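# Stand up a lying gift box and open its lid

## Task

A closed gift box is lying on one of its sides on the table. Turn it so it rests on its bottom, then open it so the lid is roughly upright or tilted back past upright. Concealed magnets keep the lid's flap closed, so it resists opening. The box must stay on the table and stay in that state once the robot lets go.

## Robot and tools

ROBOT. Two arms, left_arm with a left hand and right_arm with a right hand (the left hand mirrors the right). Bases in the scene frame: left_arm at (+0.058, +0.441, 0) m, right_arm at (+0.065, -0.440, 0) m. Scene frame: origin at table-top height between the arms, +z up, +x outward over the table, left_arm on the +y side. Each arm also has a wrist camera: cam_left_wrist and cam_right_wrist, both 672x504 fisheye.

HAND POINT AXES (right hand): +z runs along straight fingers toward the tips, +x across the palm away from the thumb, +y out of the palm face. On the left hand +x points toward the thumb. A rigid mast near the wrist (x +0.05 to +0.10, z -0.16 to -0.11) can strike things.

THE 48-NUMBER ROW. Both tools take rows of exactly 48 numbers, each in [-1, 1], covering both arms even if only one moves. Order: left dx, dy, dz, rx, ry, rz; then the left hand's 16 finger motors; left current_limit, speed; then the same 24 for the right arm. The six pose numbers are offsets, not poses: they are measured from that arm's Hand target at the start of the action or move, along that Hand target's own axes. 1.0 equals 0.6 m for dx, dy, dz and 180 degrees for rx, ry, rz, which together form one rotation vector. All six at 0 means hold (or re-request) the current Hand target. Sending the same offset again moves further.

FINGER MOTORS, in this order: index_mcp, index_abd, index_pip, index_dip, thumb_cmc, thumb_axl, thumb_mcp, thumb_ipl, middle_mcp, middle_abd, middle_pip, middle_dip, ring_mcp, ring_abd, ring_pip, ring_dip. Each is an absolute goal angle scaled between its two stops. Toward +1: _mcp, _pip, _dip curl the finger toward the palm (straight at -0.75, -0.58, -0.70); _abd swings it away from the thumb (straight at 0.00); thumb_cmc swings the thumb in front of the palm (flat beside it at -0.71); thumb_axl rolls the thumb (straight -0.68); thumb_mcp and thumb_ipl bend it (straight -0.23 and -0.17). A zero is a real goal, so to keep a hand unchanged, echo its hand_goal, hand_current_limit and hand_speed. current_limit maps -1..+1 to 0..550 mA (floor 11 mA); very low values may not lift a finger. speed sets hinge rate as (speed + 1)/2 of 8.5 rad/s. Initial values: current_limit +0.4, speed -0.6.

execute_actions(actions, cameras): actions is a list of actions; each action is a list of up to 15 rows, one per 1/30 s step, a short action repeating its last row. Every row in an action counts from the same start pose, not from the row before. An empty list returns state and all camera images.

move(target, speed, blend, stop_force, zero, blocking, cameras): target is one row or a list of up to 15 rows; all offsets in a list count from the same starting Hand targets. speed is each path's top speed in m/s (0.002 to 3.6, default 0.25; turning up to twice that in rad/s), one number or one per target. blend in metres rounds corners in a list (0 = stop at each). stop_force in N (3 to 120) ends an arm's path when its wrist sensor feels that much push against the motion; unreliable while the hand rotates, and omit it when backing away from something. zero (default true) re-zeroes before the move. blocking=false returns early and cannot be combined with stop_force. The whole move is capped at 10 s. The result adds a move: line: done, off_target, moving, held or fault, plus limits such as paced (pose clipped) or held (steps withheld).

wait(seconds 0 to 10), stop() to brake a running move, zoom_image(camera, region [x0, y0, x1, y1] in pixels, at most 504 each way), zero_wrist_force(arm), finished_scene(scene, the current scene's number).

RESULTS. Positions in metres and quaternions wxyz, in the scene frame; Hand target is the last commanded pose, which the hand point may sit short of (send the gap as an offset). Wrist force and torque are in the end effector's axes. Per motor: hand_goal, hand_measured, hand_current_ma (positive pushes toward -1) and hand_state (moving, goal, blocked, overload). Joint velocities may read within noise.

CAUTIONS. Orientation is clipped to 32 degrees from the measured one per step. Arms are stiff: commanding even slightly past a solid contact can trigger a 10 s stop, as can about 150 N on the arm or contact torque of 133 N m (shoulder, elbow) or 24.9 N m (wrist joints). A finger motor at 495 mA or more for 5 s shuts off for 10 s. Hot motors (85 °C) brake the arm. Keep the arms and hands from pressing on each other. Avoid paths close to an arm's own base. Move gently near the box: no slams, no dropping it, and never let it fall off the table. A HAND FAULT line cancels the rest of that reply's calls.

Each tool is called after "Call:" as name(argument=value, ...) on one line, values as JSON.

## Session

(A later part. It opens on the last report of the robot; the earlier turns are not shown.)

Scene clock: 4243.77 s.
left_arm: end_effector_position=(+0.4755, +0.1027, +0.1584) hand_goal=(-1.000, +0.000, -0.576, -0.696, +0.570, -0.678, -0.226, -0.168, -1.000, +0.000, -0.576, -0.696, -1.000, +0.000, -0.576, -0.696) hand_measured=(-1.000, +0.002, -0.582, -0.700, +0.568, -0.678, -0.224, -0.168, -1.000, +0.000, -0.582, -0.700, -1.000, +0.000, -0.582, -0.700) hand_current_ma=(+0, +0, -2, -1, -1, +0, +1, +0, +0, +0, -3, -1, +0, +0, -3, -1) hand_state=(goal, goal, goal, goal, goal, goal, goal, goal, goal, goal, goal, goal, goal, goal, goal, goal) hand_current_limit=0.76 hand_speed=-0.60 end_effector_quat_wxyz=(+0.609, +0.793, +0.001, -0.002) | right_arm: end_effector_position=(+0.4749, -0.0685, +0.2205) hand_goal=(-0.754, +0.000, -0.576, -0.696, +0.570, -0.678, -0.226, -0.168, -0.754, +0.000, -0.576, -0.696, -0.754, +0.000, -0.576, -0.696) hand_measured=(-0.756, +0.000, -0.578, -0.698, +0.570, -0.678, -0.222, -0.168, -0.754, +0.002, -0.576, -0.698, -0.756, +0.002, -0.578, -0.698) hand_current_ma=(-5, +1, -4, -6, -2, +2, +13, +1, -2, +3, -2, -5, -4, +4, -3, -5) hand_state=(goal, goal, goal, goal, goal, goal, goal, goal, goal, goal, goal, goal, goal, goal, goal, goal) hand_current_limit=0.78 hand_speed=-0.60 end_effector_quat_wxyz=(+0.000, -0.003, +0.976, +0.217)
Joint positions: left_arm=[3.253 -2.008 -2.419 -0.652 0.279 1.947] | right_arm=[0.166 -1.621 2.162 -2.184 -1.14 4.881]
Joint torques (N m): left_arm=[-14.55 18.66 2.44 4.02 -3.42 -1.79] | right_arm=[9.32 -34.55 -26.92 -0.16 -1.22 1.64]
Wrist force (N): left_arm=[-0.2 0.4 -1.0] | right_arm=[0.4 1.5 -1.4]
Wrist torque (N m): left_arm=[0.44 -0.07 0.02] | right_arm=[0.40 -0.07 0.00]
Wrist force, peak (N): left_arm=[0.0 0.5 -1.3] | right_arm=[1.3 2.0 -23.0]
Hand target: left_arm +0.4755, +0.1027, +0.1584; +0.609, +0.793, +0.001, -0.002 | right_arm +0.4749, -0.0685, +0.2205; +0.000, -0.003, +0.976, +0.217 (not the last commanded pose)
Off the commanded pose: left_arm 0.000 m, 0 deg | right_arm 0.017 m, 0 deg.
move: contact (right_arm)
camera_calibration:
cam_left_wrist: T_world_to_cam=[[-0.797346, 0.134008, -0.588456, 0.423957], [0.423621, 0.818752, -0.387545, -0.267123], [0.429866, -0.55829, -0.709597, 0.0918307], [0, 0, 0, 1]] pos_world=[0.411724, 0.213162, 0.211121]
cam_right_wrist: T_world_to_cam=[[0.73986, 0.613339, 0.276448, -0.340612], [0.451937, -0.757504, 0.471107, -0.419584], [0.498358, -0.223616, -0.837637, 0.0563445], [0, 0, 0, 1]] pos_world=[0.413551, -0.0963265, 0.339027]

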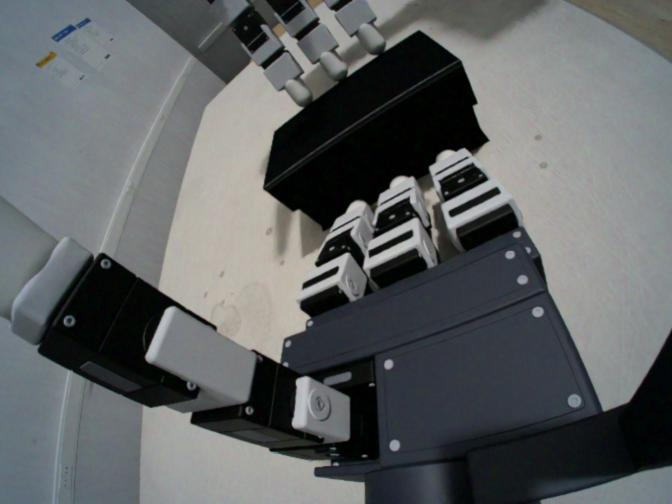

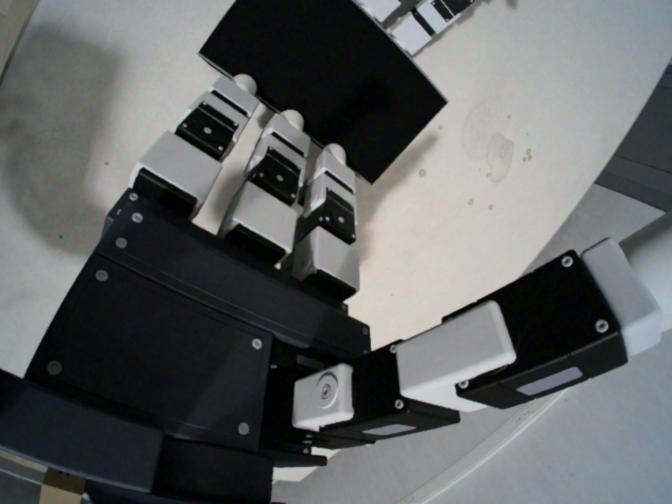

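Call:
move(target=[[0,0.0086,0.0322,0,0,0,-1,0,-0.576,-0.696,0.571,-0.678,-0.226,-0.168,-1,0,-0.576,-0.696,-1,0,-0.576,-0.696,0.76,-0.6,0,0,0,0,0,0,-0.754,0,-0.576,-0.696,0.571,-0.678,-0.226,-0.168,-0.754,0,-0.576,-0.696,-0.754,0,-0.576,-0.696,0.78,-0.6]], speed=0.03, stop_force=4)

Call:
move(target=[[0,0,0,0,0,0,-1,0,-0.576,-0.696,0.571,-0.678,-0.226,-0.168,-1,0,-0.576,-0.696,-1,0,-0.576,-0.696,0.76,-0.6,0,0.005,0.05,0,0,0,-0.754,0,-0.576,-0.696,0.571,-0.678,-0.226,-0.168,-0.754,0,-0.576,-0.696,-0.754,0,-0.576,-0.696,0.78,-0.6]], speed=0.01, stop_force=40)

Call:
move(target=[[0,0.028,-0.0012,0,0,0,-1,0,-0.576,-0.696,0.571,-0.678,-0.226,-0.168,-1,0,-0.576,-0.696,-1,0,-0.576,-0.696,0.76,-0.6,0,0,0,0,0,0,-0.754,0,-0.576,-0.696,0.571,-0.678,-0.226,-0.168,-0.754,0,-0.576,-0.696,-0.754,0,-0.576,-0.696,0.78,-0.6]], speed=0.01, cameras=["all"])

Call:
zoom_image(camera="cam_left_wrist", region=[380, 50, 520, 180])

Scene clock: 4260.07 s.
left_arm: end_effector_position=(+0.4753, +0.0937, +0.1584) hand_goal=(-1.000, +0.000, -0.576, -0.696, +0.570, -0.678, -0.226, -0.168, -1.000, +0.000, -0.576, -0.696, -1.000, +0.000, -0.576, -0.696) hand_measured=(-1.000, +0.002, -0.582, -0.700, +0.568, -0.678, -0.224, -0.168, -1.000, +0.000, -0.582, -0.700, -1.000, +0.000, -0.582, -0.700) hand_current_ma=(+0, +0, -2, -1, -1, +0, +1, +0, +0, +0, -3, -1, +0, +0, -3, -1) hand_state=(goal, goal, goal, goal, goal, goal, goal, goal, goal, goal, goal, goal, goal, goal, goal, goal) hand_current_limit=0.76 hand_speed=-0.60 end_effector_quat_wxyz=(+0.610, +0.793, +0.000, -0.003) | right_arm: end_effector_position=(+0.4749, -0.0685, +0.2205) hand_goal=(-0.754, +0.000, -0.576, -0.696, +0.570, -0.678, -0.226, -0.168, -0.754, +0.000, -0.576, -0.696, -0.754, +0.000, -0.576, -0.696) hand_measured=(-0.764, +0.000, -0.582, -0.700, +0.570, -0.678, -0.222, -0.168, -0.754, +0.002, -0.576, -0.698, -0.758, +0.002, -0.578, -0.698) hand_current_ma=(-37, +1, -18, -10, -2, +2, +13, +1, -3, +3, -2, -5, -17, +4, -7, -5) hand_state=(goal, goal, goal, goal, goal, goal, goal, goal, goal, goal, goal, goal, goal, goal, goal, goal) hand_current_limit=0.78 hand_speed=-0.60 end_effector_quat_wxyz=(+0.000, -0.003, +0.976, +0.217)
Joint positions: left_arm=[3.23 -2.03 -2.418 -0.564 0.272 1.877] | right_arm=[0.166 -1.621 2.162 -2.184 -1.14 4.881]
Joint torques (N m): left_arm=[14.95 31.5 5.99 0.03 -0.15 2.07] | right_arm=[9.16 -10.46 -10.81 -0.21 -0.52 1.59]
Wrist force (N): left_arm=[-0.1 0.2 -0.9] | right_arm=[0.3 1.4 -11.9]
Wrist torque (N m): left_arm=[0.41 -0.08 -0.05] | right_arm=[1.30 -0.10 -0.02]
Wrist force, peak (N): left_arm=[0.0 0.9 -8.1] | right_arm=[0.5 1.5 -12.1]
Hand target: left_arm +0.4753, +0.0937, +0.1584; +0.610, +0.793, +0.000, -0.003 (not the last commanded pose) | right_arm +0.4749, -0.0685, +0.2205; +0.000, -0.003, +0.976, +0.217
Off the commanded pose: left_arm 0.011 m, 0 deg | right_arm 0.000 m, 0 deg.
move: contact (left_arm)

Scene clock: 4261.60 s.
left_arm: end_effector_position=(+0.4753, +0.0937, +0.1584) hand_goal=(-1.000, +0.000, -0.576, -0.696, +0.570, -0.678, -0.226, -0.168, -1.000, +0.000, -0.576, -0.696, -1.000, +0.000, -0.576, -0.696) hand_measured=(-1.000, +0.002, -0.582, -0.700, +0.568, -0.678, -0.224, -0.168, -1.000, +0.000, -0.582, -0.700, -1.000, +0.000, -0.582, -0.700) hand_current_ma=(+0, +0, -2, -1, -1, +0, +1, +0, +0, +0, -3, -1, +0, +0, -3, -1) hand_state=(goal, goal, goal, goal, goal, goal, goal, goal, goal, goal, goal, goal, goal, goal, goal, goal) hand_current_limit=0.76 hand_speed=-0.60 end_effector_quat_wxyz=(+0.610, +0.793, +0.000, -0.003) | right_arm: end_effector_position=(+0.4750, -0.0674, +0.2188) hand_goal=(-0.754, +0.000, -0.576, -0.696, +0.570, -0.678, -0.226, -0.168, -0.754, +0.000, -0.576, -0.696, -0.754, +0.000, -0.576, -0.696) hand_measured=(-0.760, +0.006, -0.584, -0.706, +0.570, -0.678, -0.222, -0.168, -0.756, +0.008, -0.578, -0.700, -0.756, +0.006, -0.580, -0.702) hand_current_ma=(-21, +16, -25, -34, -2, +2, +13, +1, -8, +21, -8, -10, -8, +20, -15, -22) hand_state=(goal, goal, goal, goal, goal, goal, goal, goal, goal, goal, goal, goal, goal, goal, goal, goal) hand_current_limit=0.78 hand_speed=-0.60 end_effector_quat_wxyz=(+0.001, -0.003, +0.976, +0.217)
Joint positions: left_arm=[3.23 -2.03 -2.418 -0.564 0.272 1.877] | right_arm=[0.168 -1.617 2.163 -2.192 -1.14 4.884]
Joint torques (N m): left_arm=[10.32 29.55 15.47 -0.07 -0.46 2.02] | right_arm=[-5.68 -11.74 -6.38 4.46 1.85 -0.8]
Wrist force (N): left_arm=[-0.3 0.4 -2.8] | right_arm=[0.4 3.7 -52.7]
Wrist torque (N m): left_arm=[0.62 -0.06 -0.09] | right_arm=[4.43 0.96 0.08]
Wrist force, peak (N): left_arm=[-0.4 0.5 -3.0] | right_arm=[0.6 3.9 -62.9]
Hand target: left_arm +0.4753, +0.0937, +0.1584; +0.610, +0.793, +0.000, -0.003 | right_arm +0.4750, -0.0674, +0.2188; +0.001, -0.003, +0.976, +0.217 (not the last commanded pose)
Off the commanded pose: left_arm 0.000 m, 0 deg | right_arm 0.028 m, 0 deg.
move: contact (right_arm)

Scene clock: 4263.60 s.
left_arm: end_effector_position=(+0.4754, +0.0901, +0.1747) hand_goal=(-1.000, +0.000, -0.576, -0.696, +0.570, -0.678, -0.226, -0.168, -1.000, +0.000, -0.576, -0.696, -1.000, +0.000, -0.576, -0.696) hand_measured=(-1.000, +0.002, -0.626, -0.726, +0.568, -0.678, -0.224, -0.168, -1.000, +0.000, -0.628, -0.722, -1.000, +0.000, -0.626, -0.724) hand_current_ma=(+0, +0, -79, -36, -1, +0, +1, +0, +0, +0, -81, -28, +0, +0, -76, -30) hand_state=(goal, goal, blocked, blocked, goal, goal, goal, goal, goal, goal, blocked, blocked, goal, goal, blocked, blocked) hand_current_limit=0.76 hand_speed=-0.60 end_effector_quat_wxyz=(+0.610, +0.793, +0.000, -0.003) | right_arm: end_effector_position=(+0.4750, -0.0674, +0.2188) hand_goal=(-0.754, +0.000, -0.576, -0.696, +0.570, -0.678, -0.226, -0.168, -0.754, +0.000, -0.576, -0.696, -0.754, +0.000, -0.576, -0.696) hand_measured=(-0.760, +0.006, -0.584, -0.706, +0.570, -0.678, -0.222, -0.168, -0.756, +0.008, -0.578, -0.700, -0.756, +0.006, -0.580, -0.702) hand_current_ma=(-18, +16, -25, -34, -2, +2, +13, +1, -5, +21, -8, -10, -5, +20, -15, -22) hand_state=(goal, goal, goal, goal, goal, goal, goal, goal, goal, goal, goal, goal, goal, goal, goal, goal) hand_current_limit=0.78 hand_speed=-0.60 end_effector_quat_wxyz=(+0.001, -0.003, +0.976, +0.217)
Joint positions: left_arm=[3.22 -1.986 -2.416 -0.578 0.27 1.844] | right_arm=[0.168 -1.617 2.163 -2.192 -1.14 4.884]
Joint torques (N m): left_arm=[-16.01 34.78 18.81 0.61 -7.55 -1.8] | right_arm=[-5.38 -11.1 -5.91 4.21 1.81 -0.69]
Wrist force (N): left_arm=[0.0 -12.7 -3.8] | right_arm=[0.3 3.4 -52.7]
Wrist torque (N m): left_arm=[1.73 -0.08 0.33] | right_arm=[4.42 0.93 0.07]
Wrist force, peak (N): left_arm=[0.0 -12.7 -3.8] | right_arm=[0.6 3.6 -53.5]
Hand target: left_arm +0.4754, +0.0900, +0.1749; +0.610, +0.793, +0.000, -0.003 | right_arm +0.4750, -0.0674, +0.2188; +0.001, -0.003, +0.976, +0.217
Off the commanded pose: left_arm 0.000 m, 0 deg | right_arm 0.000 m, 0 deg.
move: done
camera_calibration:
cam_left_wrist: T_world_to_cam=[[-0.797353, 0.136121, -0.587962, 0.434927], [0.425847, 0.817237, -0.388303, -0.251136], [0.427648, -0.559996, -0.709593, 0.0975455], [0, 0, 0, 1]] pos_world=[0.412021, 0.20066, 0.227421]
cam_right_wrist: T_world_to_cam=[[0.739685, 0.613319, 0.276959, -0.340918], [0.451661, -0.757546, 0.471302, -0.417906], [0.498868, -0.223524, -0.837358, 0.0548698], [0, 0, 0, 1]] pos_world=[0.413551, -0.0952266, 0.337326]

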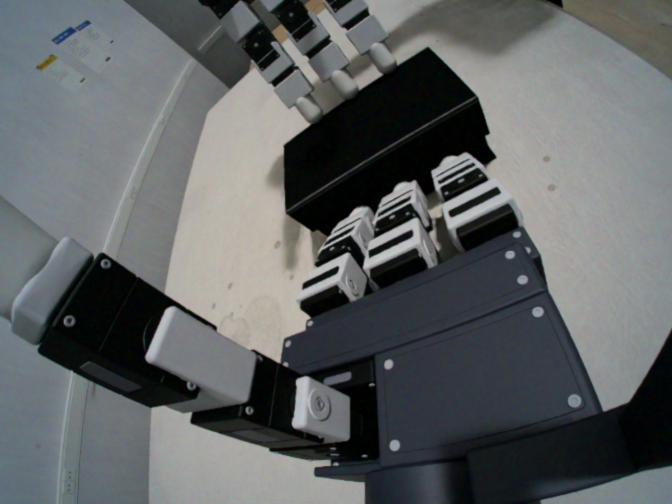

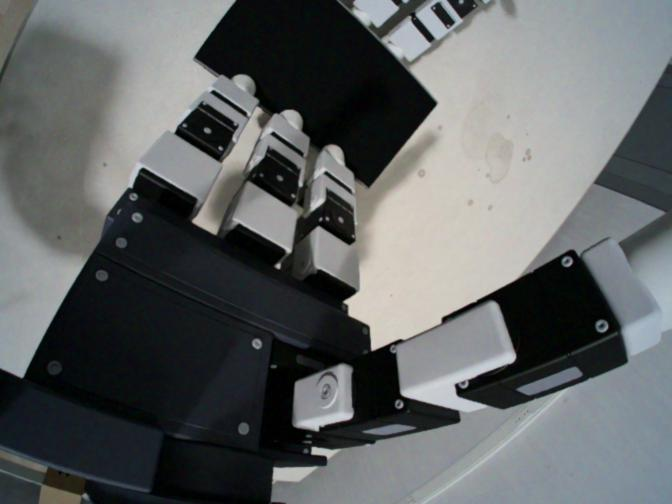

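Scaled by 3.600 from the camera's 672x504 image, which has a finer 960x720 frame.

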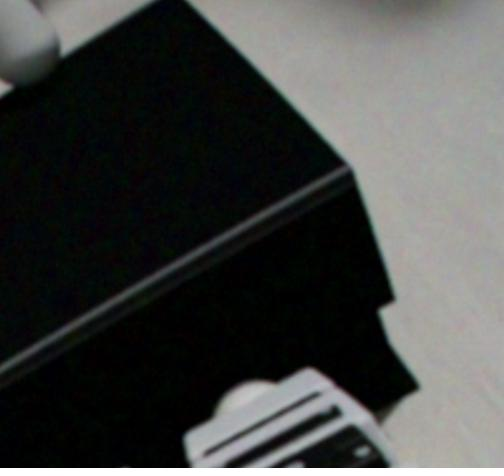

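Call:
move(target=[[0,0.0235,-0.0016,0,0,0,-1,0,-0.576,-0.696,0.571,-0.678,-0.226,-0.168,-1,0,-0.576,-0.696,-1,0,-0.576,-0.696,0.76,-0.6,0,0,0,0,0,0,-0.754,0,-0.576,-0.696,0.571,-0.678,-0.226,-0.168,-0.754,0,-0.576,-0.696,-0.754,0,-0.576,-0.696,0.78,-0.6]], speed=0.01, cameras=["cam_left_wrist"])

Call:
zoom_image(camera="cam_left_wrist", region=[380, 50, 520, 180])

Scene clock: 4271.73 s.
left_arm: end_effector_position=(+0.4754, +0.0874, +0.1886) hand_goal=(-1.000, +0.000, -0.576, -0.696, +0.570, -0.678, -0.226, -0.168, -1.000, +0.000, -0.576, -0.696, -1.000, +0.000, -0.576, -0.696) hand_measured=(-1.002, +0.002, -0.658, -0.744, +0.568, -0.678, -0.224, -0.168, -1.002, +0.000, -0.660, -0.738, -1.002, +0.000, -0.658, -0.740) hand_current_ma=(+0, +0, -168, -73, -1, +0, +1, +0, +0, +0, -176, -59, +0, +0, -171, -64) hand_state=(goal, goal, blocked, blocked, goal, goal, goal, goal, goal, goal, blocked, blocked, goal, goal, blocked, blocked) hand_current_limit=0.76 hand_speed=-0.60 end_effector_quat_wxyz=(+0.610, +0.793, +0.000, -0.003) | right_arm: end_effector_position=(+0.4750, -0.0674, +0.2188) hand_goal=(-0.754, +0.000, -0.576, -0.696, +0.570, -0.678, -0.226, -0.168, -0.754, +0.000, -0.576, -0.696, -0.754, +0.000, -0.576, -0.696) hand_measured=(-0.760, +0.006, -0.584, -0.706, +0.570, -0.678, -0.222, -0.168, -0.756, +0.008, -0.578, -0.700, -0.756, +0.008, -0.582, -0.702) hand_current_ma=(-18, +18, -30, -34, -2, +2, +13, +1, -6, +23, -9, -10, -5, +22, -19, -22) hand_state=(goal, goal, goal, goal, goal, goal, goal, goal, goal, goal, goal, goal, goal, goal, goal, goal) hand_current_limit=0.78 hand_speed=-0.60 end_effector_quat_wxyz=(+0.001, -0.003, +0.976, +0.217)
Joint positions: left_arm=[3.213 -1.947 -2.413 -0.595 0.268 1.818] | right_arm=[0.168 -1.617 2.163 -2.192 -1.14 4.884]
Joint torques (N m): left_arm=[-19.95 34 20.09 0.62 -9.57 -1.54] | right_arm=[-2.05 -6.48 -2.56 3.48 1.8 -0.67]
Wrist force (N): left_arm=[-0.5 -18.2 -11.9] | right_arm=[1.3 2.8 -65.9]
Wrist torque (N m): left_arm=[3.16 -0.28 0.42] | right_arm=[5.51 1.43 0.14]
Wrist force, peak (N): left_arm=[-0.6 -18.5 -11.6] | right_arm=[1.3 2.8 -65.9]
Hand target: left_arm +0.4754, +0.0874, +0.1887; +0.610, +0.793, +0.000, -0.003 | right_arm +0.4750, -0.0674, +0.2188; +0.001, -0.003, +0.976, +0.217
Off the commanded pose: left_arm 0.000 m, 0 deg | right_arm 0.000 m, 0 deg.
move: done
camera_calibration:
cam_left_wrist: T_world_to_cam=[[-0.797387, 0.136055, -0.587931, 0.443487], [0.425782, 0.817248, -0.388349, -0.243496], [0.427648, -0.559995, -0.709593, 0.105896], [0, 0, 0, 1]] pos_world=[0.412021, 0.19796, 0.241321]
Images, in order (width x height): cam_left_wrist 672x504.

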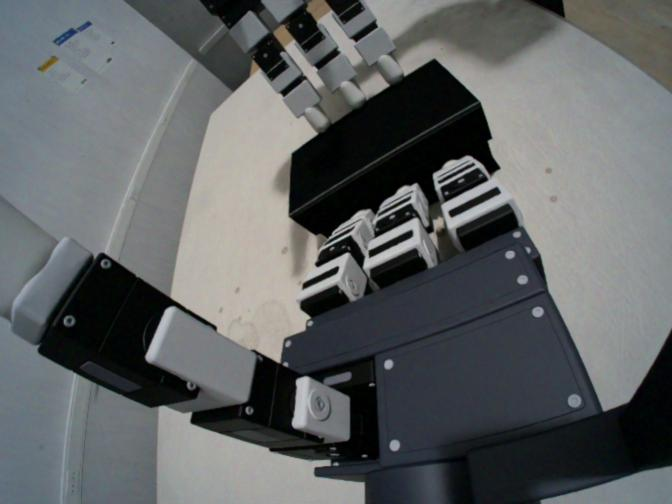

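Scaled by 3.600 from the camera's 672x504 image, which has a finer 960x720 frame.

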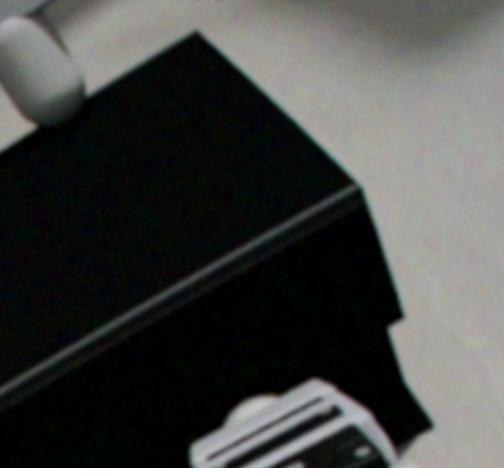

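Call:
move(target=[[0,0.0235,-0.0016,0,0,0,-1,0,-0.576,-0.696,0.571,-0.678,-0.226,-0.168,-1,0,-0.576,-0.696,-1,0,-0.576,-0.696,0.76,-0.6,0,0,0,0,0,0,-0.754,0,-0.576,-0.696,0.571,-0.678,-0.226,-0.168,-0.754,0,-0.576,-0.696,-0.754,0,-0.576,-0.696,0.78,-0.6]], speed=0.01, cameras=["cam_left_wrist"])

Call:
zoom_image(camera="cam_left_wrist", region=[380, 50, 520, 180])

Call:
zoom_image(camera="cam_left_wrist", region=[270, 150, 360, 250])

Scene clock: 4282.50 s.
left_arm: end_effector_position=(+0.4755, +0.0847, +0.2024) hand_goal=(-1.000, +0.000, -0.576, -0.696, +0.570, -0.678, -0.226, -0.168, -1.000, +0.000, -0.576, -0.696, -1.000, +0.000, -0.576, -0.696) hand_measured=(-1.002, +0.002, -0.688, -0.762, +0.568, -0.678, -0.224, -0.168, -1.002, +0.000, -0.694, -0.756, -1.002, +0.000, -0.692, -0.760) hand_current_ma=(+0, +0, -285, -121, -1, +0, +1, +0, +0, +0, -306, -103, +0, +0, -301, -116) hand_state=(goal, goal, blocked, blocked, goal, goal, goal, goal, goal, goal, blocked, blocked, goal, goal, blocked, blocked) hand_current_limit=0.76 hand_speed=-0.60 end_effector_quat_wxyz=(+0.610, +0.793, +0.000, -0.003) | right_arm: end_effector_position=(+0.4750, -0.0674, +0.2188) hand_goal=(-0.754, +0.000, -0.576, -0.696, +0.570, -0.678, -0.226, -0.168, -0.754, +0.000, -0.576, -0.696, -0.754, +0.000, -0.576, -0.696) hand_measured=(-0.762, +0.008, -0.588, -0.706, +0.570, -0.678, -0.222, -0.168, -0.758, +0.010, -0.582, -0.700, -0.758, +0.010, -0.584, -0.704) hand_current_ma=(-27, +25, -39, -34, -2, +2, +13, +1, -12, +30, -17, -15, -12, +29, -28, -24) hand_state=(goal, goal, goal, goal, goal, goal, goal, goal, goal, goal, goal, goal, goal, goal, goal, goal) hand_current_limit=0.78 hand_speed=-0.60 end_effector_quat_wxyz=(+0.001, -0.003, +0.976, +0.217)
Joint positions: left_arm=[3.206 -1.91 -2.409 -0.612 0.266 1.793] | right_arm=[0.168 -1.617 2.163 -2.192 -1.14 4.884]
Joint torques (N m): left_arm=[-22.11 35.78 22.23 1.24 -12.44 -1.55] | right_arm=[1.22 6.1 7.8 2.97 1.77 -0.66]
Wrist force (N): left_arm=[-0.7 -25.9 -15.6] | right_arm=[1.2 2.7 -90.3]
Wrist torque (N m): left_arm=[4.26 -0.32 0.58] | right_arm=[7.43 2.10 0.13]
Wrist force, peak (N): left_arm=[-0.7 -26.1 -15.4] | right_arm=[1.2 2.7 -90.3]
Hand target: left_arm +0.4755, +0.0847, +0.2026; +0.610, +0.793, +0.000, -0.003 | right_arm +0.4750, -0.0674, +0.2188; +0.001, -0.003, +0.976, +0.217
Off the commanded pose: left_arm 0.000 m, 0 deg | right_arm 0.000 m, 0 deg.
move: done
camera_calibration:
cam_left_wrist: T_world_to_cam=[[-0.797387, 0.136055, -0.587931, 0.452106], [0.425782, 0.817248, -0.388349, -0.235934], [0.427648, -0.559995, -0.709593, 0.114205], [0, 0, 0, 1]] pos_world=[0.412121, 0.19526, 0.255221]
Images, in order (width x height): cam_left_wrist 672x504.

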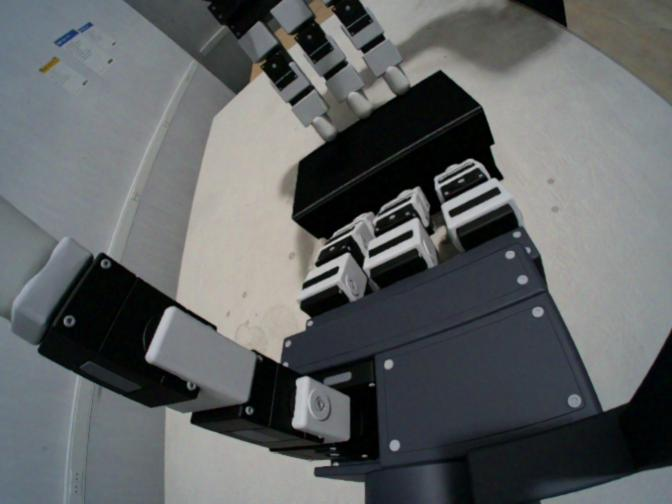

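Scaled by 3.600 from the camera's 672x504 image, which has a finer 960x720 frame.

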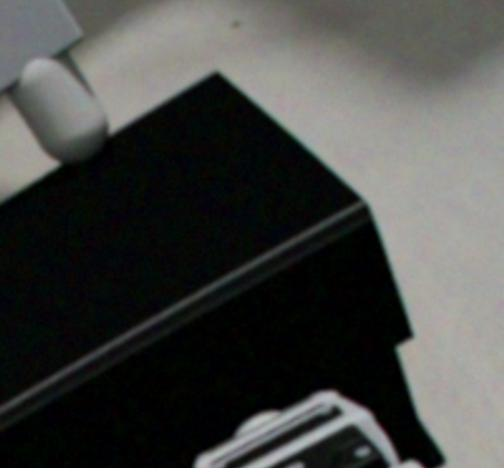

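Scaled by 5.040 from the camera's 672x504 image, which has a finer 960x720 frame.

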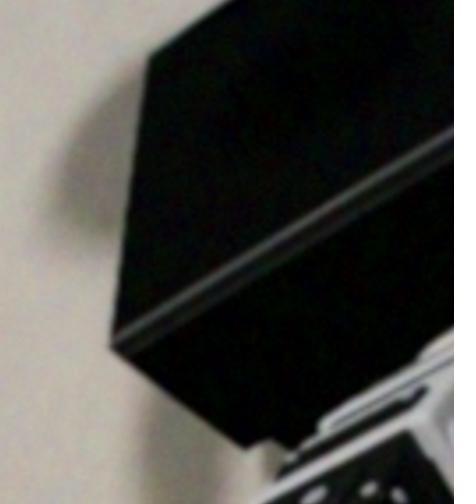

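Call:
move(target=[[0,0,0,0,0,0,-1,0,-0.576,-0.696,0.571,-0.678,-0.226,-0.168,-1,0,-0.576,-0.696,-1,0,-0.576,-0.696,0.76,-0.6,0,0,-0.005,0,0,0,-0.754,0,-0.576,-0.696,0.571,-0.678,-0.226,-0.168,-0.754,0,-0.576,-0.696,-0.754,0,-0.576,-0.696,0.78,-0.6]], speed=0.01, cameras=["cam_left_wrist"])

Call:
zoom_image(camera="cam_left_wrist", region=[380, 50, 520, 180])

Scene clock: 4292.07 s.
left_arm: end_effector_position=(+0.4755, +0.0847, +0.2026) hand_goal=(-1.000, +0.000, -0.576, -0.696, +0.570, -0.678, -0.226, -0.168, -1.000, +0.000, -0.576, -0.696, -1.000, +0.000, -0.576, -0.696) hand_measured=(-1.002, +0.002, -0.672, -0.752, +0.568, -0.678, -0.224, -0.168, -1.000, +0.000, -0.676, -0.742, -1.000, +0.002, -0.674, -0.746) hand_current_ma=(+0, +1, -216, -91, -1, +0, +1, +0, +0, +0, -232, -67, +0, +0, -227, -76) hand_state=(goal, goal, blocked, blocked, goal, goal, goal, goal, goal, goal, blocked, blocked, goal, goal, blocked, blocked) hand_current_limit=0.76 hand_speed=-0.60 end_effector_quat_wxyz=(+0.610, +0.793, +0.000, -0.003) | right_arm: end_effector_position=(+0.4750, -0.0686, +0.2214) hand_goal=(-0.754, +0.000, -0.576, -0.696, +0.570, -0.678, -0.226, -0.168, -0.754, +0.000, -0.576, -0.696, -0.754, +0.000, -0.576, -0.696) hand_measured=(-0.772, +0.002, -0.588, -0.706, +0.570, -0.678, -0.222, -0.168, -0.766, +0.004, -0.584, -0.700, -0.768, +0.004, -0.586, -0.704) hand_current_ma=(-73, +6, -42, -34, -2, +2, +13, +1, -50, +11, -28, -15, -53, +10, -36, -24) hand_state=(goal, goal, goal, goal, goal, goal, goal, goal, goal, goal, goal, goal, goal, goal, goal, goal) hand_current_limit=0.78 hand_speed=-0.60 end_effector_quat_wxyz=(+0.001, -0.003, +0.976, +0.217)
Joint positions: left_arm=[3.206 -1.909 -2.409 -0.612 0.266 1.792] | right_arm=[0.165 -1.623 2.16 -2.182 -1.14 4.881]
Joint torques (N m): left_arm=[-19.18 24.87 15.27 0.98 -2.93 -0.61] | right_arm=[-8.57 -21.72 -16.73 2.07 2.97 -0.84]
Wrist force (N): left_arm=[-0.9 -6.4 -15.7] | right_arm=[1.1 0.1 -29.9]
Wrist torque (N m): left_arm=[2.67 -0.52 0.08] | right_arm=[2.85 0.55 0.13]
Wrist force, peak (N): left_arm=[-0.5 -26.3 -15.9] | right_arm=[1.2 2.7 -90.9]
Hand target: left_arm +0.4755, +0.0847, +0.2026; +0.610, +0.793, +0.000, -0.003 | right_arm +0.4750, -0.0687, +0.2215; +0.001, -0.003, +0.976, +0.217
Off the commanded pose: left_arm 0.000 m, 0 deg | right_arm 0.000 m, 0 deg.
move: done
camera_calibration:
cam_left_wrist: T_world_to_cam=[[-0.797343, 0.136029, -0.587997, 0.452169], [0.425783, 0.817268, -0.388306, -0.235911], [0.42773, -0.559972, -0.709562, 0.11423], [0, 0, 0, 1]] pos_world=[0.412121, 0.19526, 0.255321]
Images, in order (width x height): cam_left_wrist 672x504.

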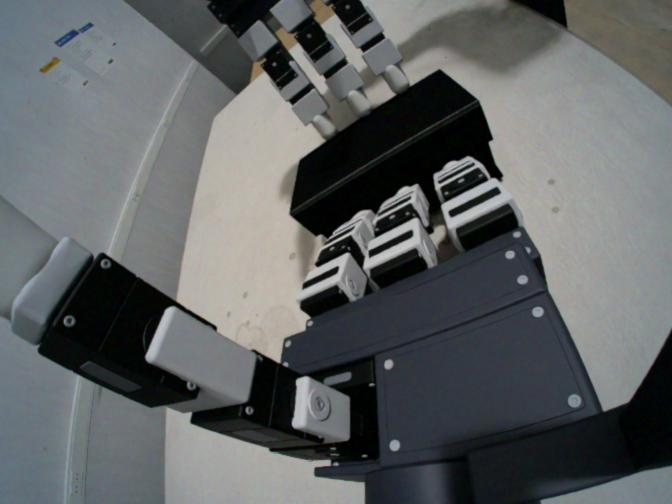

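Scaled by 3.600 from the camera's 672x504 image, which has a finer 960x720 frame.

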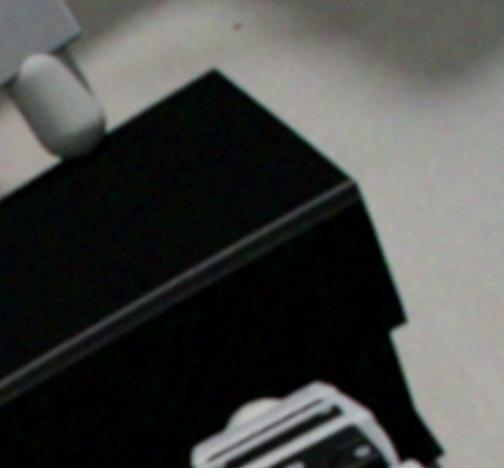

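Call:
move(target=[[0,0,0,0,0,0,-1,0,-0.576,-0.696,0.571,-0.678,-0.226,-0.168,-1,0,-0.576,-0.696,-1,0,-0.576,-0.696,0.76,-0.6,0,0,-0.01,0,0,0,-0.754,0,-0.576,-0.696,0.571,-0.678,-0.226,-0.168,-0.754,0,-0.576,-0.696,-0.754,0,-0.576,-0.696,0.78,-0.6],[0,0,0,0,0,0,-1,0,-0.576,-0.696,0.571,-0.678,-0.226,-0.168,-1,0,-0.576,-0.696,-1,0,-0.576,-0.696,0.76,-0.6,0,-0.0453,-0.0604,0,0,0,-0.754,0,-0.576,-0.696,0.571,-0.678,-0.226,-0.168,-0.754,0,-0.576,-0.696,-0.754,0,-0.576,-0.696,0.78,-0.6]], speed=[0.02, 0.06], blend=0.002, cameras=["all"])

Call:
zoom_image(camera="cam_left_wrist", region=[380, 50, 520, 180])

Scene clock: 4304.37 s.
left_arm: end_effector_position=(+0.4755, +0.0847, +0.2026) hand_goal=(-1.000, +0.000, -0.576, -0.696, +0.570, -0.678, -0.226, -0.168, -1.000, +0.000, -0.576, -0.696, -1.000, +0.000, -0.576, -0.696) hand_measured=(-1.000, +0.002, -0.592, -0.706, +0.568, -0.678, -0.224, -0.168, -1.000, +0.000, -0.588, -0.702, -1.000, +0.002, -0.588, -0.702) hand_current_ma=(+0, +1, -12, -5, -1, +0, +1, +0, +0, +0, -7, -3, +0, +0, -8, -3) hand_state=(goal, goal, goal, goal, goal, goal, goal, goal, goal, goal, goal, goal, goal, goal, goal, goal) hand_current_limit=0.76 hand_speed=-0.60 end_effector_quat_wxyz=(+0.610, +0.793, +0.000, -0.003) | right_arm: end_effector_position=(+0.4752, -0.1085, +0.2428) hand_goal=(-0.754, +0.000, -0.576, -0.696, +0.570, -0.678, -0.226, -0.168, -0.754, +0.000, -0.576, -0.696, -0.754, +0.000, -0.576, -0.696) hand_measured=(-0.762, +0.000, -0.580, -0.700, +0.570, -0.678, -0.222, -0.168, -0.762, +0.002, -0.580, -0.698, -0.762, +0.002, -0.580, -0.700) hand_current_ma=(-33, -1, -13, -9, -2, +2, +13, +1, -26, +6, -12, -9, -26, +5, -13, -9) hand_state=(goal, goal, goal, goal, goal, goal, goal, goal, goal, goal, goal, goal, goal, goal, goal, goal) hand_current_limit=0.78 hand_speed=-0.60 end_effector_quat_wxyz=(+0.001, -0.003, +0.976, +0.217)
Joint positions: left_arm=[3.206 -1.91 -2.409 -0.612 0.266 1.792] | right_arm=[0.067 -1.701 2.155 -2.053 -1.135 4.773]
Joint torques (N m): left_arm=[2.12 21.59 5.14 0.47 -2.98 1.56] | right_arm=[-12.78 -31.68 -28 -0.17 3.26 -0.92]
Wrist force (N): left_arm=[0.3 -0.5 -1.6] | right_arm=[0.1 1.5 -1.4]
Wrist torque (N m): left_arm=[0.53 -0.15 0.11] | right_arm=[0.43 -0.02 0.09]
Wrist force, peak (N): left_arm=[-0.9 -6.5 -16.1] | right_arm=[1.0 0.3 -30.4]
Hand target: left_arm +0.4755, +0.0847, +0.2026; +0.610, +0.793, +0.000, -0.003 | right_arm +0.4752, -0.1086, +0.2428; +0.001, -0.003, +0.976, +0.217
Off the commanded pose: left_arm 0.000 m, 0 deg | right_arm 0.000 m, 0 deg.
move: done
camera_calibration:
cam_left_wrist: T_world_to_cam=[[-0.797353, 0.136121, -0.587962, 0.452146], [0.425847, 0.817237, -0.388303, -0.235932], [0.427648, -0.559996, -0.709593, 0.114276], [0, 0, 0, 1]] pos_world=[0.412121, 0.19526, 0.255321]
cam_right_wrist: T_world_to_cam=[[0.739685, 0.613319, 0.276959, -0.322506], [0.451661, -0.757546, 0.471302, -0.460443], [0.498868, -0.223524, -0.837358, 0.0656798], [0, 0, 0, 1]] pos_world=[0.413751, -0.136327, 0.361326]

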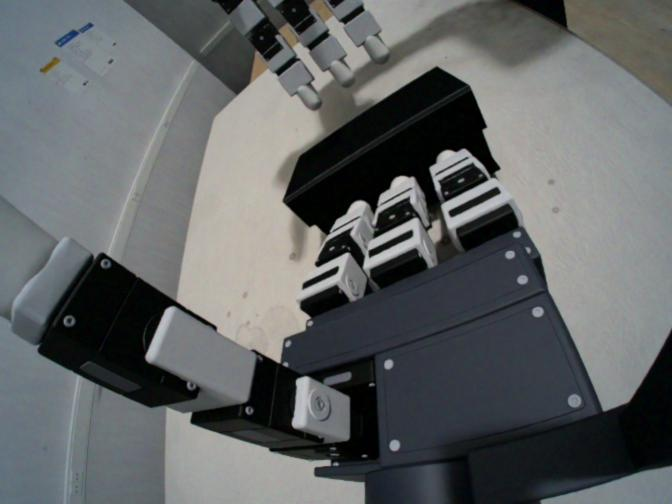

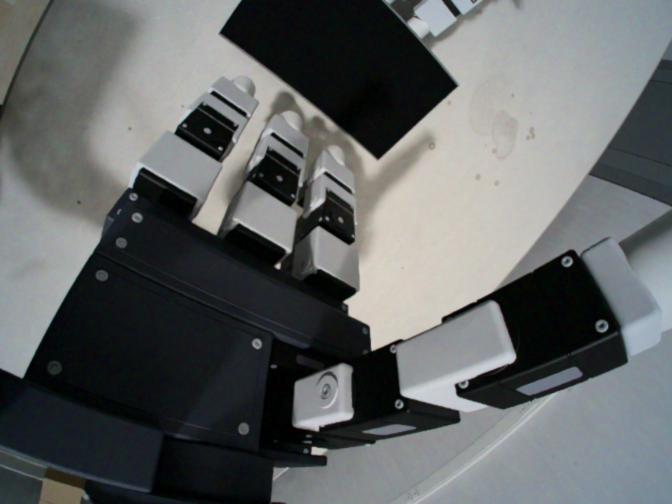

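Scaled by 3.600 from the camera's 672x504 image, which has a finer 960x720 frame.

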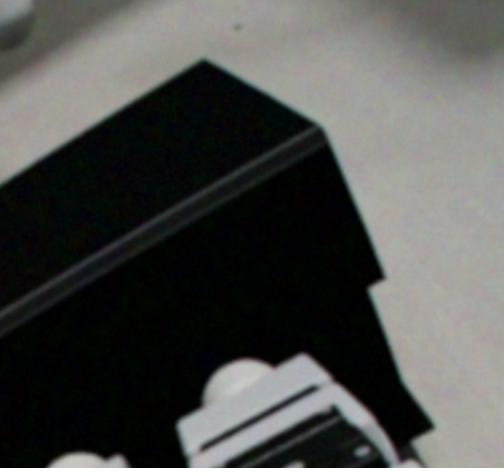

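Call:
move(target=[[0,0.0498,-0.007,0,0,0,-1,0,-0.576,-0.696,0.571,-0.678,-0.226,-0.168,-1,0,-0.576,-0.696,-1,0,-0.576,-0.696,0.76,-0.6,0,0,0,0,0,0,-0.754,0,-0.576,-0.696,0.571,-0.678,-0.226,-0.168,-0.754,0,-0.576,-0.696,-0.754,0,-0.576,-0.696,0.78,-0.6]], speed=0.03, cameras=["all"])

Call:
zoom_image(camera="cam_left_wrist", region=[270, 50, 520, 250])

Scene clock: 4337.77 s.
left_arm: end_effector_position=(+0.4756, +0.0811, +0.2325) hand_goal=(-1.000, +0.000, -0.576, -0.696, +0.570, -0.678, -0.226, -0.168, -1.000, +0.000, -0.576, -0.696, -1.000, +0.000, -0.576, -0.696) hand_measured=(-1.000, +0.002, -0.586, -0.702, +0.568, -0.678, -0.224, -0.168, -1.000, +0.000, -0.586, -0.700, -1.000, +0.002, -0.584, -0.700) hand_current_ma=(+0, +1, -5, -2, -1, +0, +1, +0, +0, +0, -5, -2, +0, +0, -5, -2) hand_state=(goal, goal, goal, goal, goal, goal, goal, goal, goal, goal, goal, goal, goal, goal, goal, goal) hand_current_limit=0.76 hand_speed=-0.60 end_effector_quat_wxyz=(+0.610, +0.793, +0.000, -0.003) | right_arm: end_effector_position=(+0.4752, -0.1086, +0.2428) hand_goal=(-0.754, +0.000, -0.576, -0.696, +0.570, -0.678, -0.226, -0.168, -0.754, +0.000, -0.576, -0.696, -0.754, +0.000, -0.576, -0.696) hand_measured=(-0.762, +0.000, -0.580, -0.700, +0.570, -0.678, -0.222, -0.168, -0.762, +0.002, -0.580, -0.698, -0.762, +0.002, -0.580, -0.700) hand_current_ma=(-33, -1, -13, -9, -2, +2, +13, +1, -26, +6, -12, -9, -26, +5, -13, -9) hand_state=(goal, goal, goal, goal, goal, goal, goal, goal, goal, goal, goal, goal, goal, goal, goal, goal) hand_current_limit=0.78 hand_speed=-0.60 end_effector_quat_wxyz=(+0.001, -0.003, +0.976, +0.217)
Joint positions: left_arm=[3.197 -1.826 -2.396 -0.675 0.264 1.757] | right_arm=[0.067 -1.701 2.155 -2.053 -1.135 4.773]
Joint torques (N m): left_arm=[-14.41 27.69 19.84 0.16 -2.36 -1.27] | right_arm=[-13.06 -31.07 -27.75 0 3.26 -0.64]
Wrist force (N): left_arm=[0.1 -0.1 -1.0] | right_arm=[0.2 1.6 -1.4]
Wrist torque (N m): left_arm=[0.49 -0.11 0.04] | right_arm=[0.43 -0.04 0.10]
Wrist force, peak (N): left_arm=[0.1 -0.9 -1.8] | right_arm=[0.3 2.0 -1.7]
Hand target: left_arm +0.4756, +0.0810, +0.2326; +0.610, +0.793, +0.000, -0.003 | right_arm +0.4752, -0.1086, +0.2428; +0.001, -0.003, +0.976, +0.217
Off the commanded pose: left_arm 0.000 m, 0 deg | right_arm 0.000 m, 0 deg.
move: done
camera_calibration:
cam_left_wrist: T_world_to_cam=[[-0.797412, 0.136008, -0.587909, 0.470326], [0.425736, 0.817256, -0.388383, -0.221357], [0.427649, -0.559995, -0.709593, 0.133434], [0, 0, 0, 1]] pos_world=[0.41222, 0.19166, 0.285221]
cam_right_wrist: T_world_to_cam=[[0.739685, 0.613319, 0.276959, -0.322445], [0.451661, -0.757546, 0.471302, -0.460518], [0.498868, -0.223524, -0.837358, 0.0656575], [0, 0, 0, 1]] pos_world=[0.413751, -0.136427, 0.361326]

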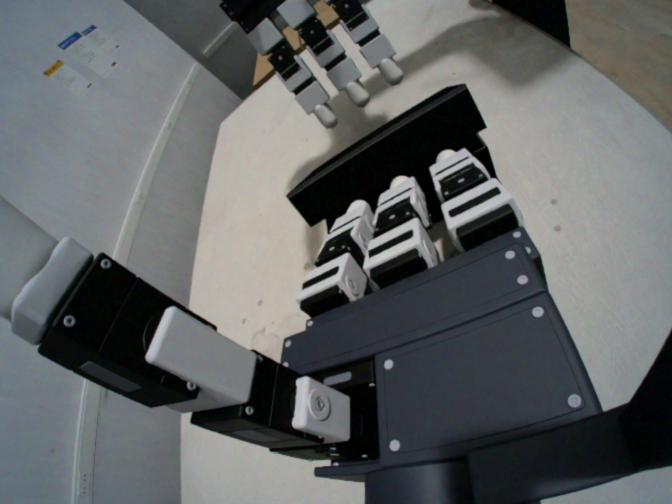

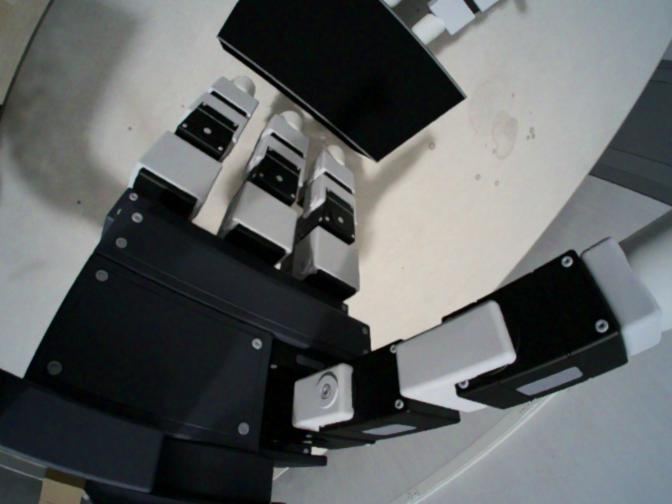

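Scaled by 2.016 from the camera's 672x504 image, which has a finer 960x720 frame.

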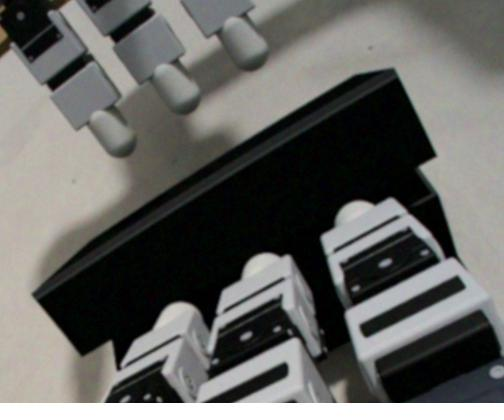

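Call:
move(target=[[0,0.024,0.0036,0,0,0,-1,0,-0.576,-0.696,0.571,-0.678,-0.226,-0.168,-1,0,-0.576,-0.696,-1,0,-0.576,-0.696,0.76,-0.6,0,0,0,0,0,0,-0.754,0,-0.576,-0.696,0.571,-0.678,-0.226,-0.168,-0.754,0,-0.576,-0.696,-0.754,0,-0.576,-0.696,0.78,-0.6]], speed=0.02, cameras=["all"])

Call:
zoom_image(camera="cam_left_wrist", region=[160, 200, 560, 500])

Scene clock: 4368.50 s.
left_arm: end_effector_position=(+0.4757, +0.0753, +0.2459) hand_goal=(-1.000, +0.000, -0.576, -0.696, +0.570, -0.678, -0.226, -0.168, -1.000, +0.000, -0.576, -0.696, -1.000, +0.000, -0.576, -0.696) hand_measured=(-1.000, +0.002, -0.586, -0.702, +0.568, -0.678, -0.224, -0.168, -1.000, +0.000, -0.586, -0.700, -1.000, +0.002, -0.584, -0.700) hand_current_ma=(+0, +0, -5, -2, -1, +0, +1, +0, +0, +0, -5, -2, +0, +0, -5, -2) hand_state=(goal, goal, goal, goal, goal, goal, goal, goal, goal, goal, goal, goal, goal, goal, goal, goal) hand_current_limit=0.76 hand_speed=-0.60 end_effector_quat_wxyz=(+0.610, +0.793, +0.000, -0.003) | right_arm: end_effector_position=(+0.4752, -0.1086, +0.2428) hand_goal=(-0.754, +0.000, -0.576, -0.696, +0.570, -0.678, -0.226, -0.168, -0.754, +0.000, -0.576, -0.696, -0.754, +0.000, -0.576, -0.696) hand_measured=(-0.762, +0.000, -0.580, -0.700, +0.570, -0.678, -0.222, -0.168, -0.762, +0.002, -0.580, -0.698, -0.762, +0.002, -0.580, -0.700) hand_current_ma=(-33, -1, -13, -9, -2, +2, +13, +1, -26, +6, -12, -9, -26, +5, -13, -9) hand_state=(goal, goal, goal, goal, goal, goal, goal, goal, goal, goal, goal, goal, goal, goal, goal, goal) hand_current_limit=0.78 hand_speed=-0.60 end_effector_quat_wxyz=(+0.001, -0.003, +0.976, +0.217)
Joint positions: left_arm=[3.182 -1.803 -2.388 -0.652 0.262 1.702] | right_arm=[0.067 -1.701 2.155 -2.053 -1.135 4.773]
Joint torques (N m): left_arm=[-13.63 26.61 20.67 4.26 -3.77 -1.96] | right_arm=[-13.16 -30.33 -27.87 -0.08 3.33 -0.67]
Wrist force (N): left_arm=[0.3 -0.1 -1.1] | right_arm=[0.1 1.6 -1.2]
Wrist torque (N m): left_arm=[0.49 -0.14 0.06] | right_arm=[0.41 -0.04 0.09]
Wrist force, peak (N): left_arm=[0.5 -0.1 -1.9] | right_arm=[0.4 1.8 -1.7]
Hand target: left_arm +0.4757, +0.0753, +0.2459; +0.610, +0.793, +0.000, -0.003 | right_arm +0.4752, -0.1086, +0.2428; +0.001, -0.003, +0.976, +0.217
Off the commanded pose: left_arm 0.000 m, 0 deg | right_arm 0.000 m, 0 deg.
move: done
camera_calibration:
cam_left_wrist: T_world_to_cam=[[-0.797388, 0.136165, -0.587904, 0.479019], [0.425864, 0.817213, -0.388333, -0.211597], [0.427566, -0.56002, -0.709624, 0.139756], [0, 0, 0, 1]] pos_world=[0.41232, 0.18596, 0.298621]
cam_right_wrist: T_world_to_cam=[[0.739685, 0.613319, 0.276959, -0.322445], [0.451661, -0.757546, 0.471302, -0.460518], [0.498868, -0.223524, -0.837358, 0.0656575], [0, 0, 0, 1]] pos_world=[0.413751, -0.136427, 0.361326]

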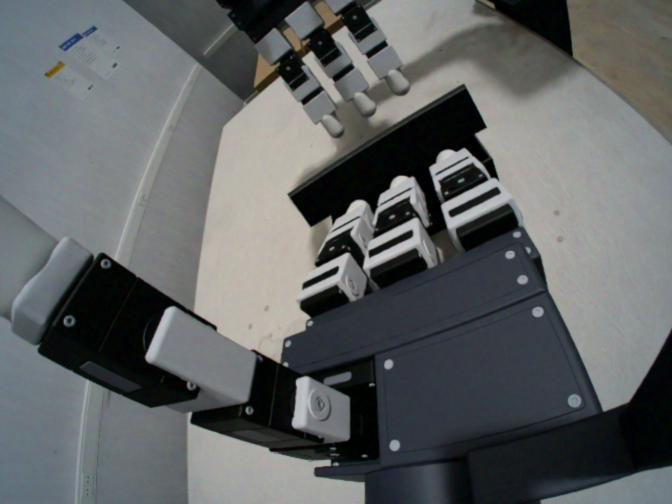

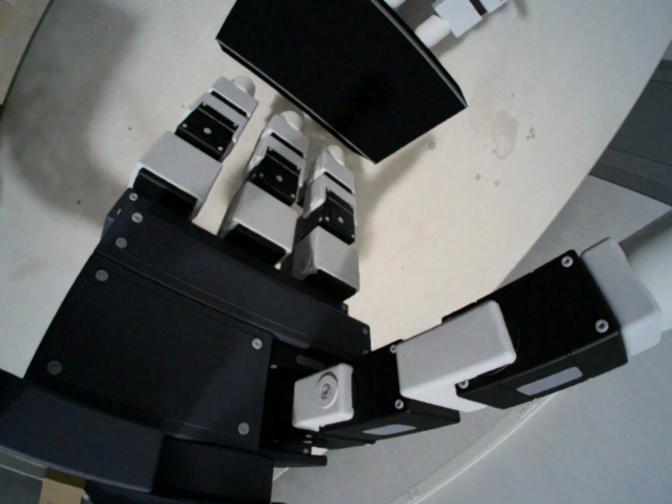

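Scaled by 1.260 from the camera's 672x504 image, which has a finer 960x720 frame.

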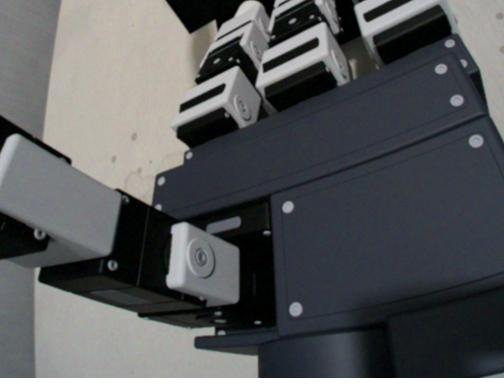

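Call:
zoom_image(camera="cam_left_wrist", region=[270, 70, 520, 260])

Call:
zoom_image(camera="cam_right_wrist", region=[200, 0, 500, 180])

Scaled by 2.016 from the camera's 672x504 image, which has a finer 960x720 frame.

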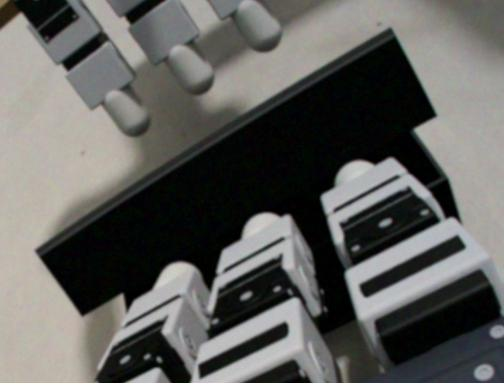

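Scaled by 1.680 from the camera's 672x504 image, which has a finer 960x720 frame.

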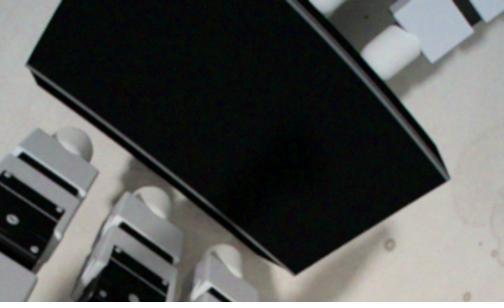

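Call:
move(target=[[0,0.0252,0.0075,0,0,0,-1,0,-0.576,-0.696,0.571,-0.678,-0.226,-0.168,-1,0,-0.576,-0.696,-1,0,-0.576,-0.696,0.76,-0.6,0,0,0,0,0,0,-0.754,0,-0.576,-0.696,0.571,-0.678,-0.226,-0.168,-0.754,0,-0.576,-0.696,-0.754,0,-0.576,-0.696,0.78,-0.6]], speed=0.02, cameras=["all"])

Call:
zoom_image(camera="cam_left_wrist", region=[270, 70, 520, 260])

Call:
zoom_image(camera="cam_right_wrist", region=[200, 0, 500, 180])

Scene clock: 4382.57 s.
left_arm: end_effector_position=(+0.4757, +0.0671, +0.2594) hand_goal=(-1.000, +0.000, -0.576, -0.696, +0.570, -0.678, -0.226, -0.168, -1.000, +0.000, -0.576, -0.696, -1.000, +0.000, -0.576, -0.696) hand_measured=(-1.000, +0.002, -0.586, -0.702, +0.568, -0.678, -0.224, -0.168, -1.000, +0.000, -0.584, -0.700, -1.000, +0.002, -0.584, -0.700) hand_current_ma=(+0, +0, -5, -2, -1, +0, +1, +0, +0, +0, -5, -2, +0, +0, -4, -1) hand_state=(goal, goal, goal, goal, goal, goal, goal, goal, goal, goal, goal, goal, goal, goal, goal, goal) hand_current_limit=0.76 hand_speed=-0.60 end_effector_quat_wxyz=(+0.610, +0.793, +0.000, -0.003) | right_arm: end_effector_position=(+0.4752, -0.1086, +0.2428) hand_goal=(-0.754, +0.000, -0.576, -0.696, +0.570, -0.678, -0.226, -0.168, -0.754, +0.000, -0.576, -0.696, -0.754, +0.000, -0.576, -0.696) hand_measured=(-0.762, +0.000, -0.580, -0.700, +0.570, -0.678, -0.222, -0.168, -0.762, +0.002, -0.580, -0.698, -0.762, +0.002, -0.580, -0.700) hand_current_ma=(-33, -1, -13, -9, -2, +2, +13, +1, -26, +6, -12, -9, -26, +5, -13, -9) hand_state=(goal, goal, goal, goal, goal, goal, goal, goal, goal, goal, goal, goal, goal, goal, goal, goal) hand_current_limit=0.78 hand_speed=-0.60 end_effector_quat_wxyz=(+0.001, -0.003, +0.976, +0.217)
Joint positions: left_arm=[3.161 -1.79 -2.379 -0.597 0.26 1.622] | right_arm=[0.067 -1.701 2.155 -2.053 -1.135 4.773]
Joint torques (N m): left_arm=[-13.42 23.73 18.29 4.22 -3.72 -1.6] | right_arm=[-12.97 -30.95 -28.5 -0.05 3.39 -0.69]
Wrist force (N): left_arm=[0.4 -0.3 -1.0] | right_arm=[0.1 1.8 -1.5]
Wrist torque (N m): left_arm=[0.43 -0.13 0.10] | right_arm=[0.46 -0.03 0.10]
Wrist force, peak (N): left_arm=[0.4 -0.1 -2.0] | right_arm=[0.0 2.0 -1.5]
Hand target: left_arm +0.4757, +0.0670, +0.2594; +0.610, +0.793, +0.000, -0.003 | right_arm +0.4752, -0.1086, +0.2428; +0.001, -0.003, +0.976, +0.217
Off the commanded pose: left_arm 0.000 m, 0 deg | right_arm 0.000 m, 0 deg.
move: done
camera_calibration:
cam_left_wrist: T_world_to_cam=[[-0.797319, 0.136187, -0.587992, 0.488081], [0.425911, 0.817225, -0.388256, -0.199618], [0.427647, -0.559997, -0.709593, 0.14464], [0, 0, 0, 1]] pos_world=[0.412321, 0.17766, 0.312121]
cam_right_wrist: T_world_to_cam=[[0.739685, 0.613319, 0.276959, -0.322445], [0.451661, -0.757546, 0.471302, -0.460518], [0.498868, -0.223524, -0.837358, 0.0656575], [0, 0, 0, 1]] pos_world=[0.413751, -0.136427, 0.361326]

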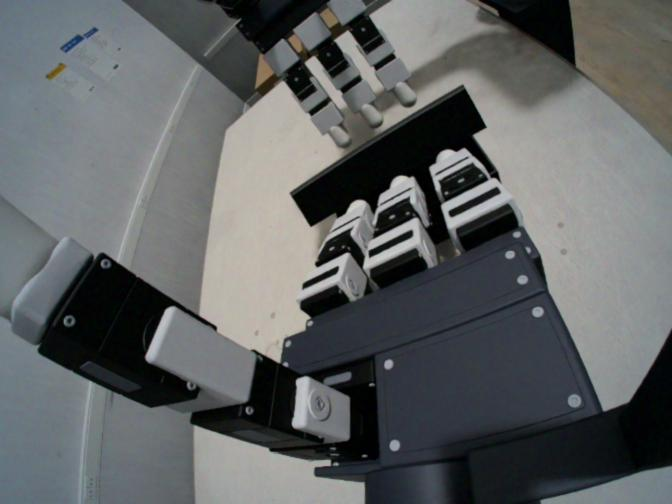

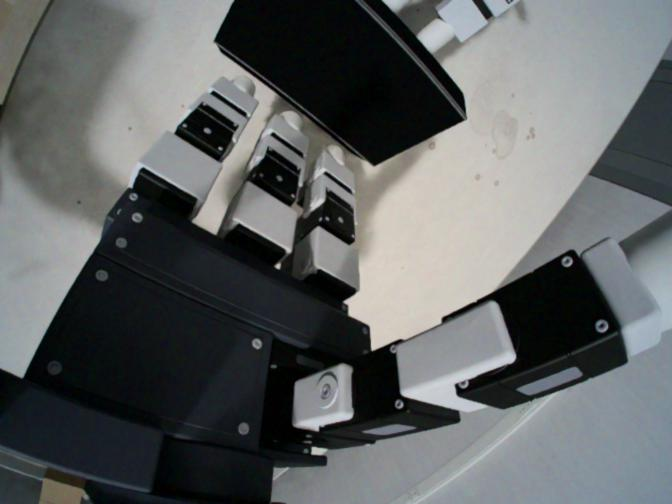

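Scaled by 2.016 from the camera's 672x504 image, which has a finer 960x720 frame.

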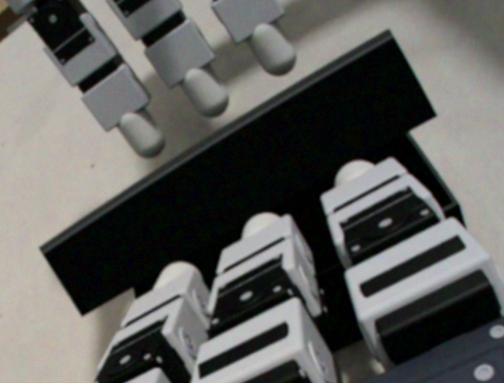

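Scaled by 1.680 from the camera's 672x504 image, which has a finer 960x720 frame.

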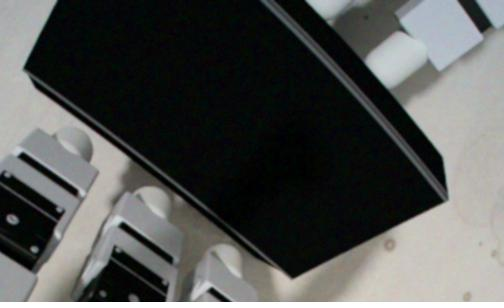

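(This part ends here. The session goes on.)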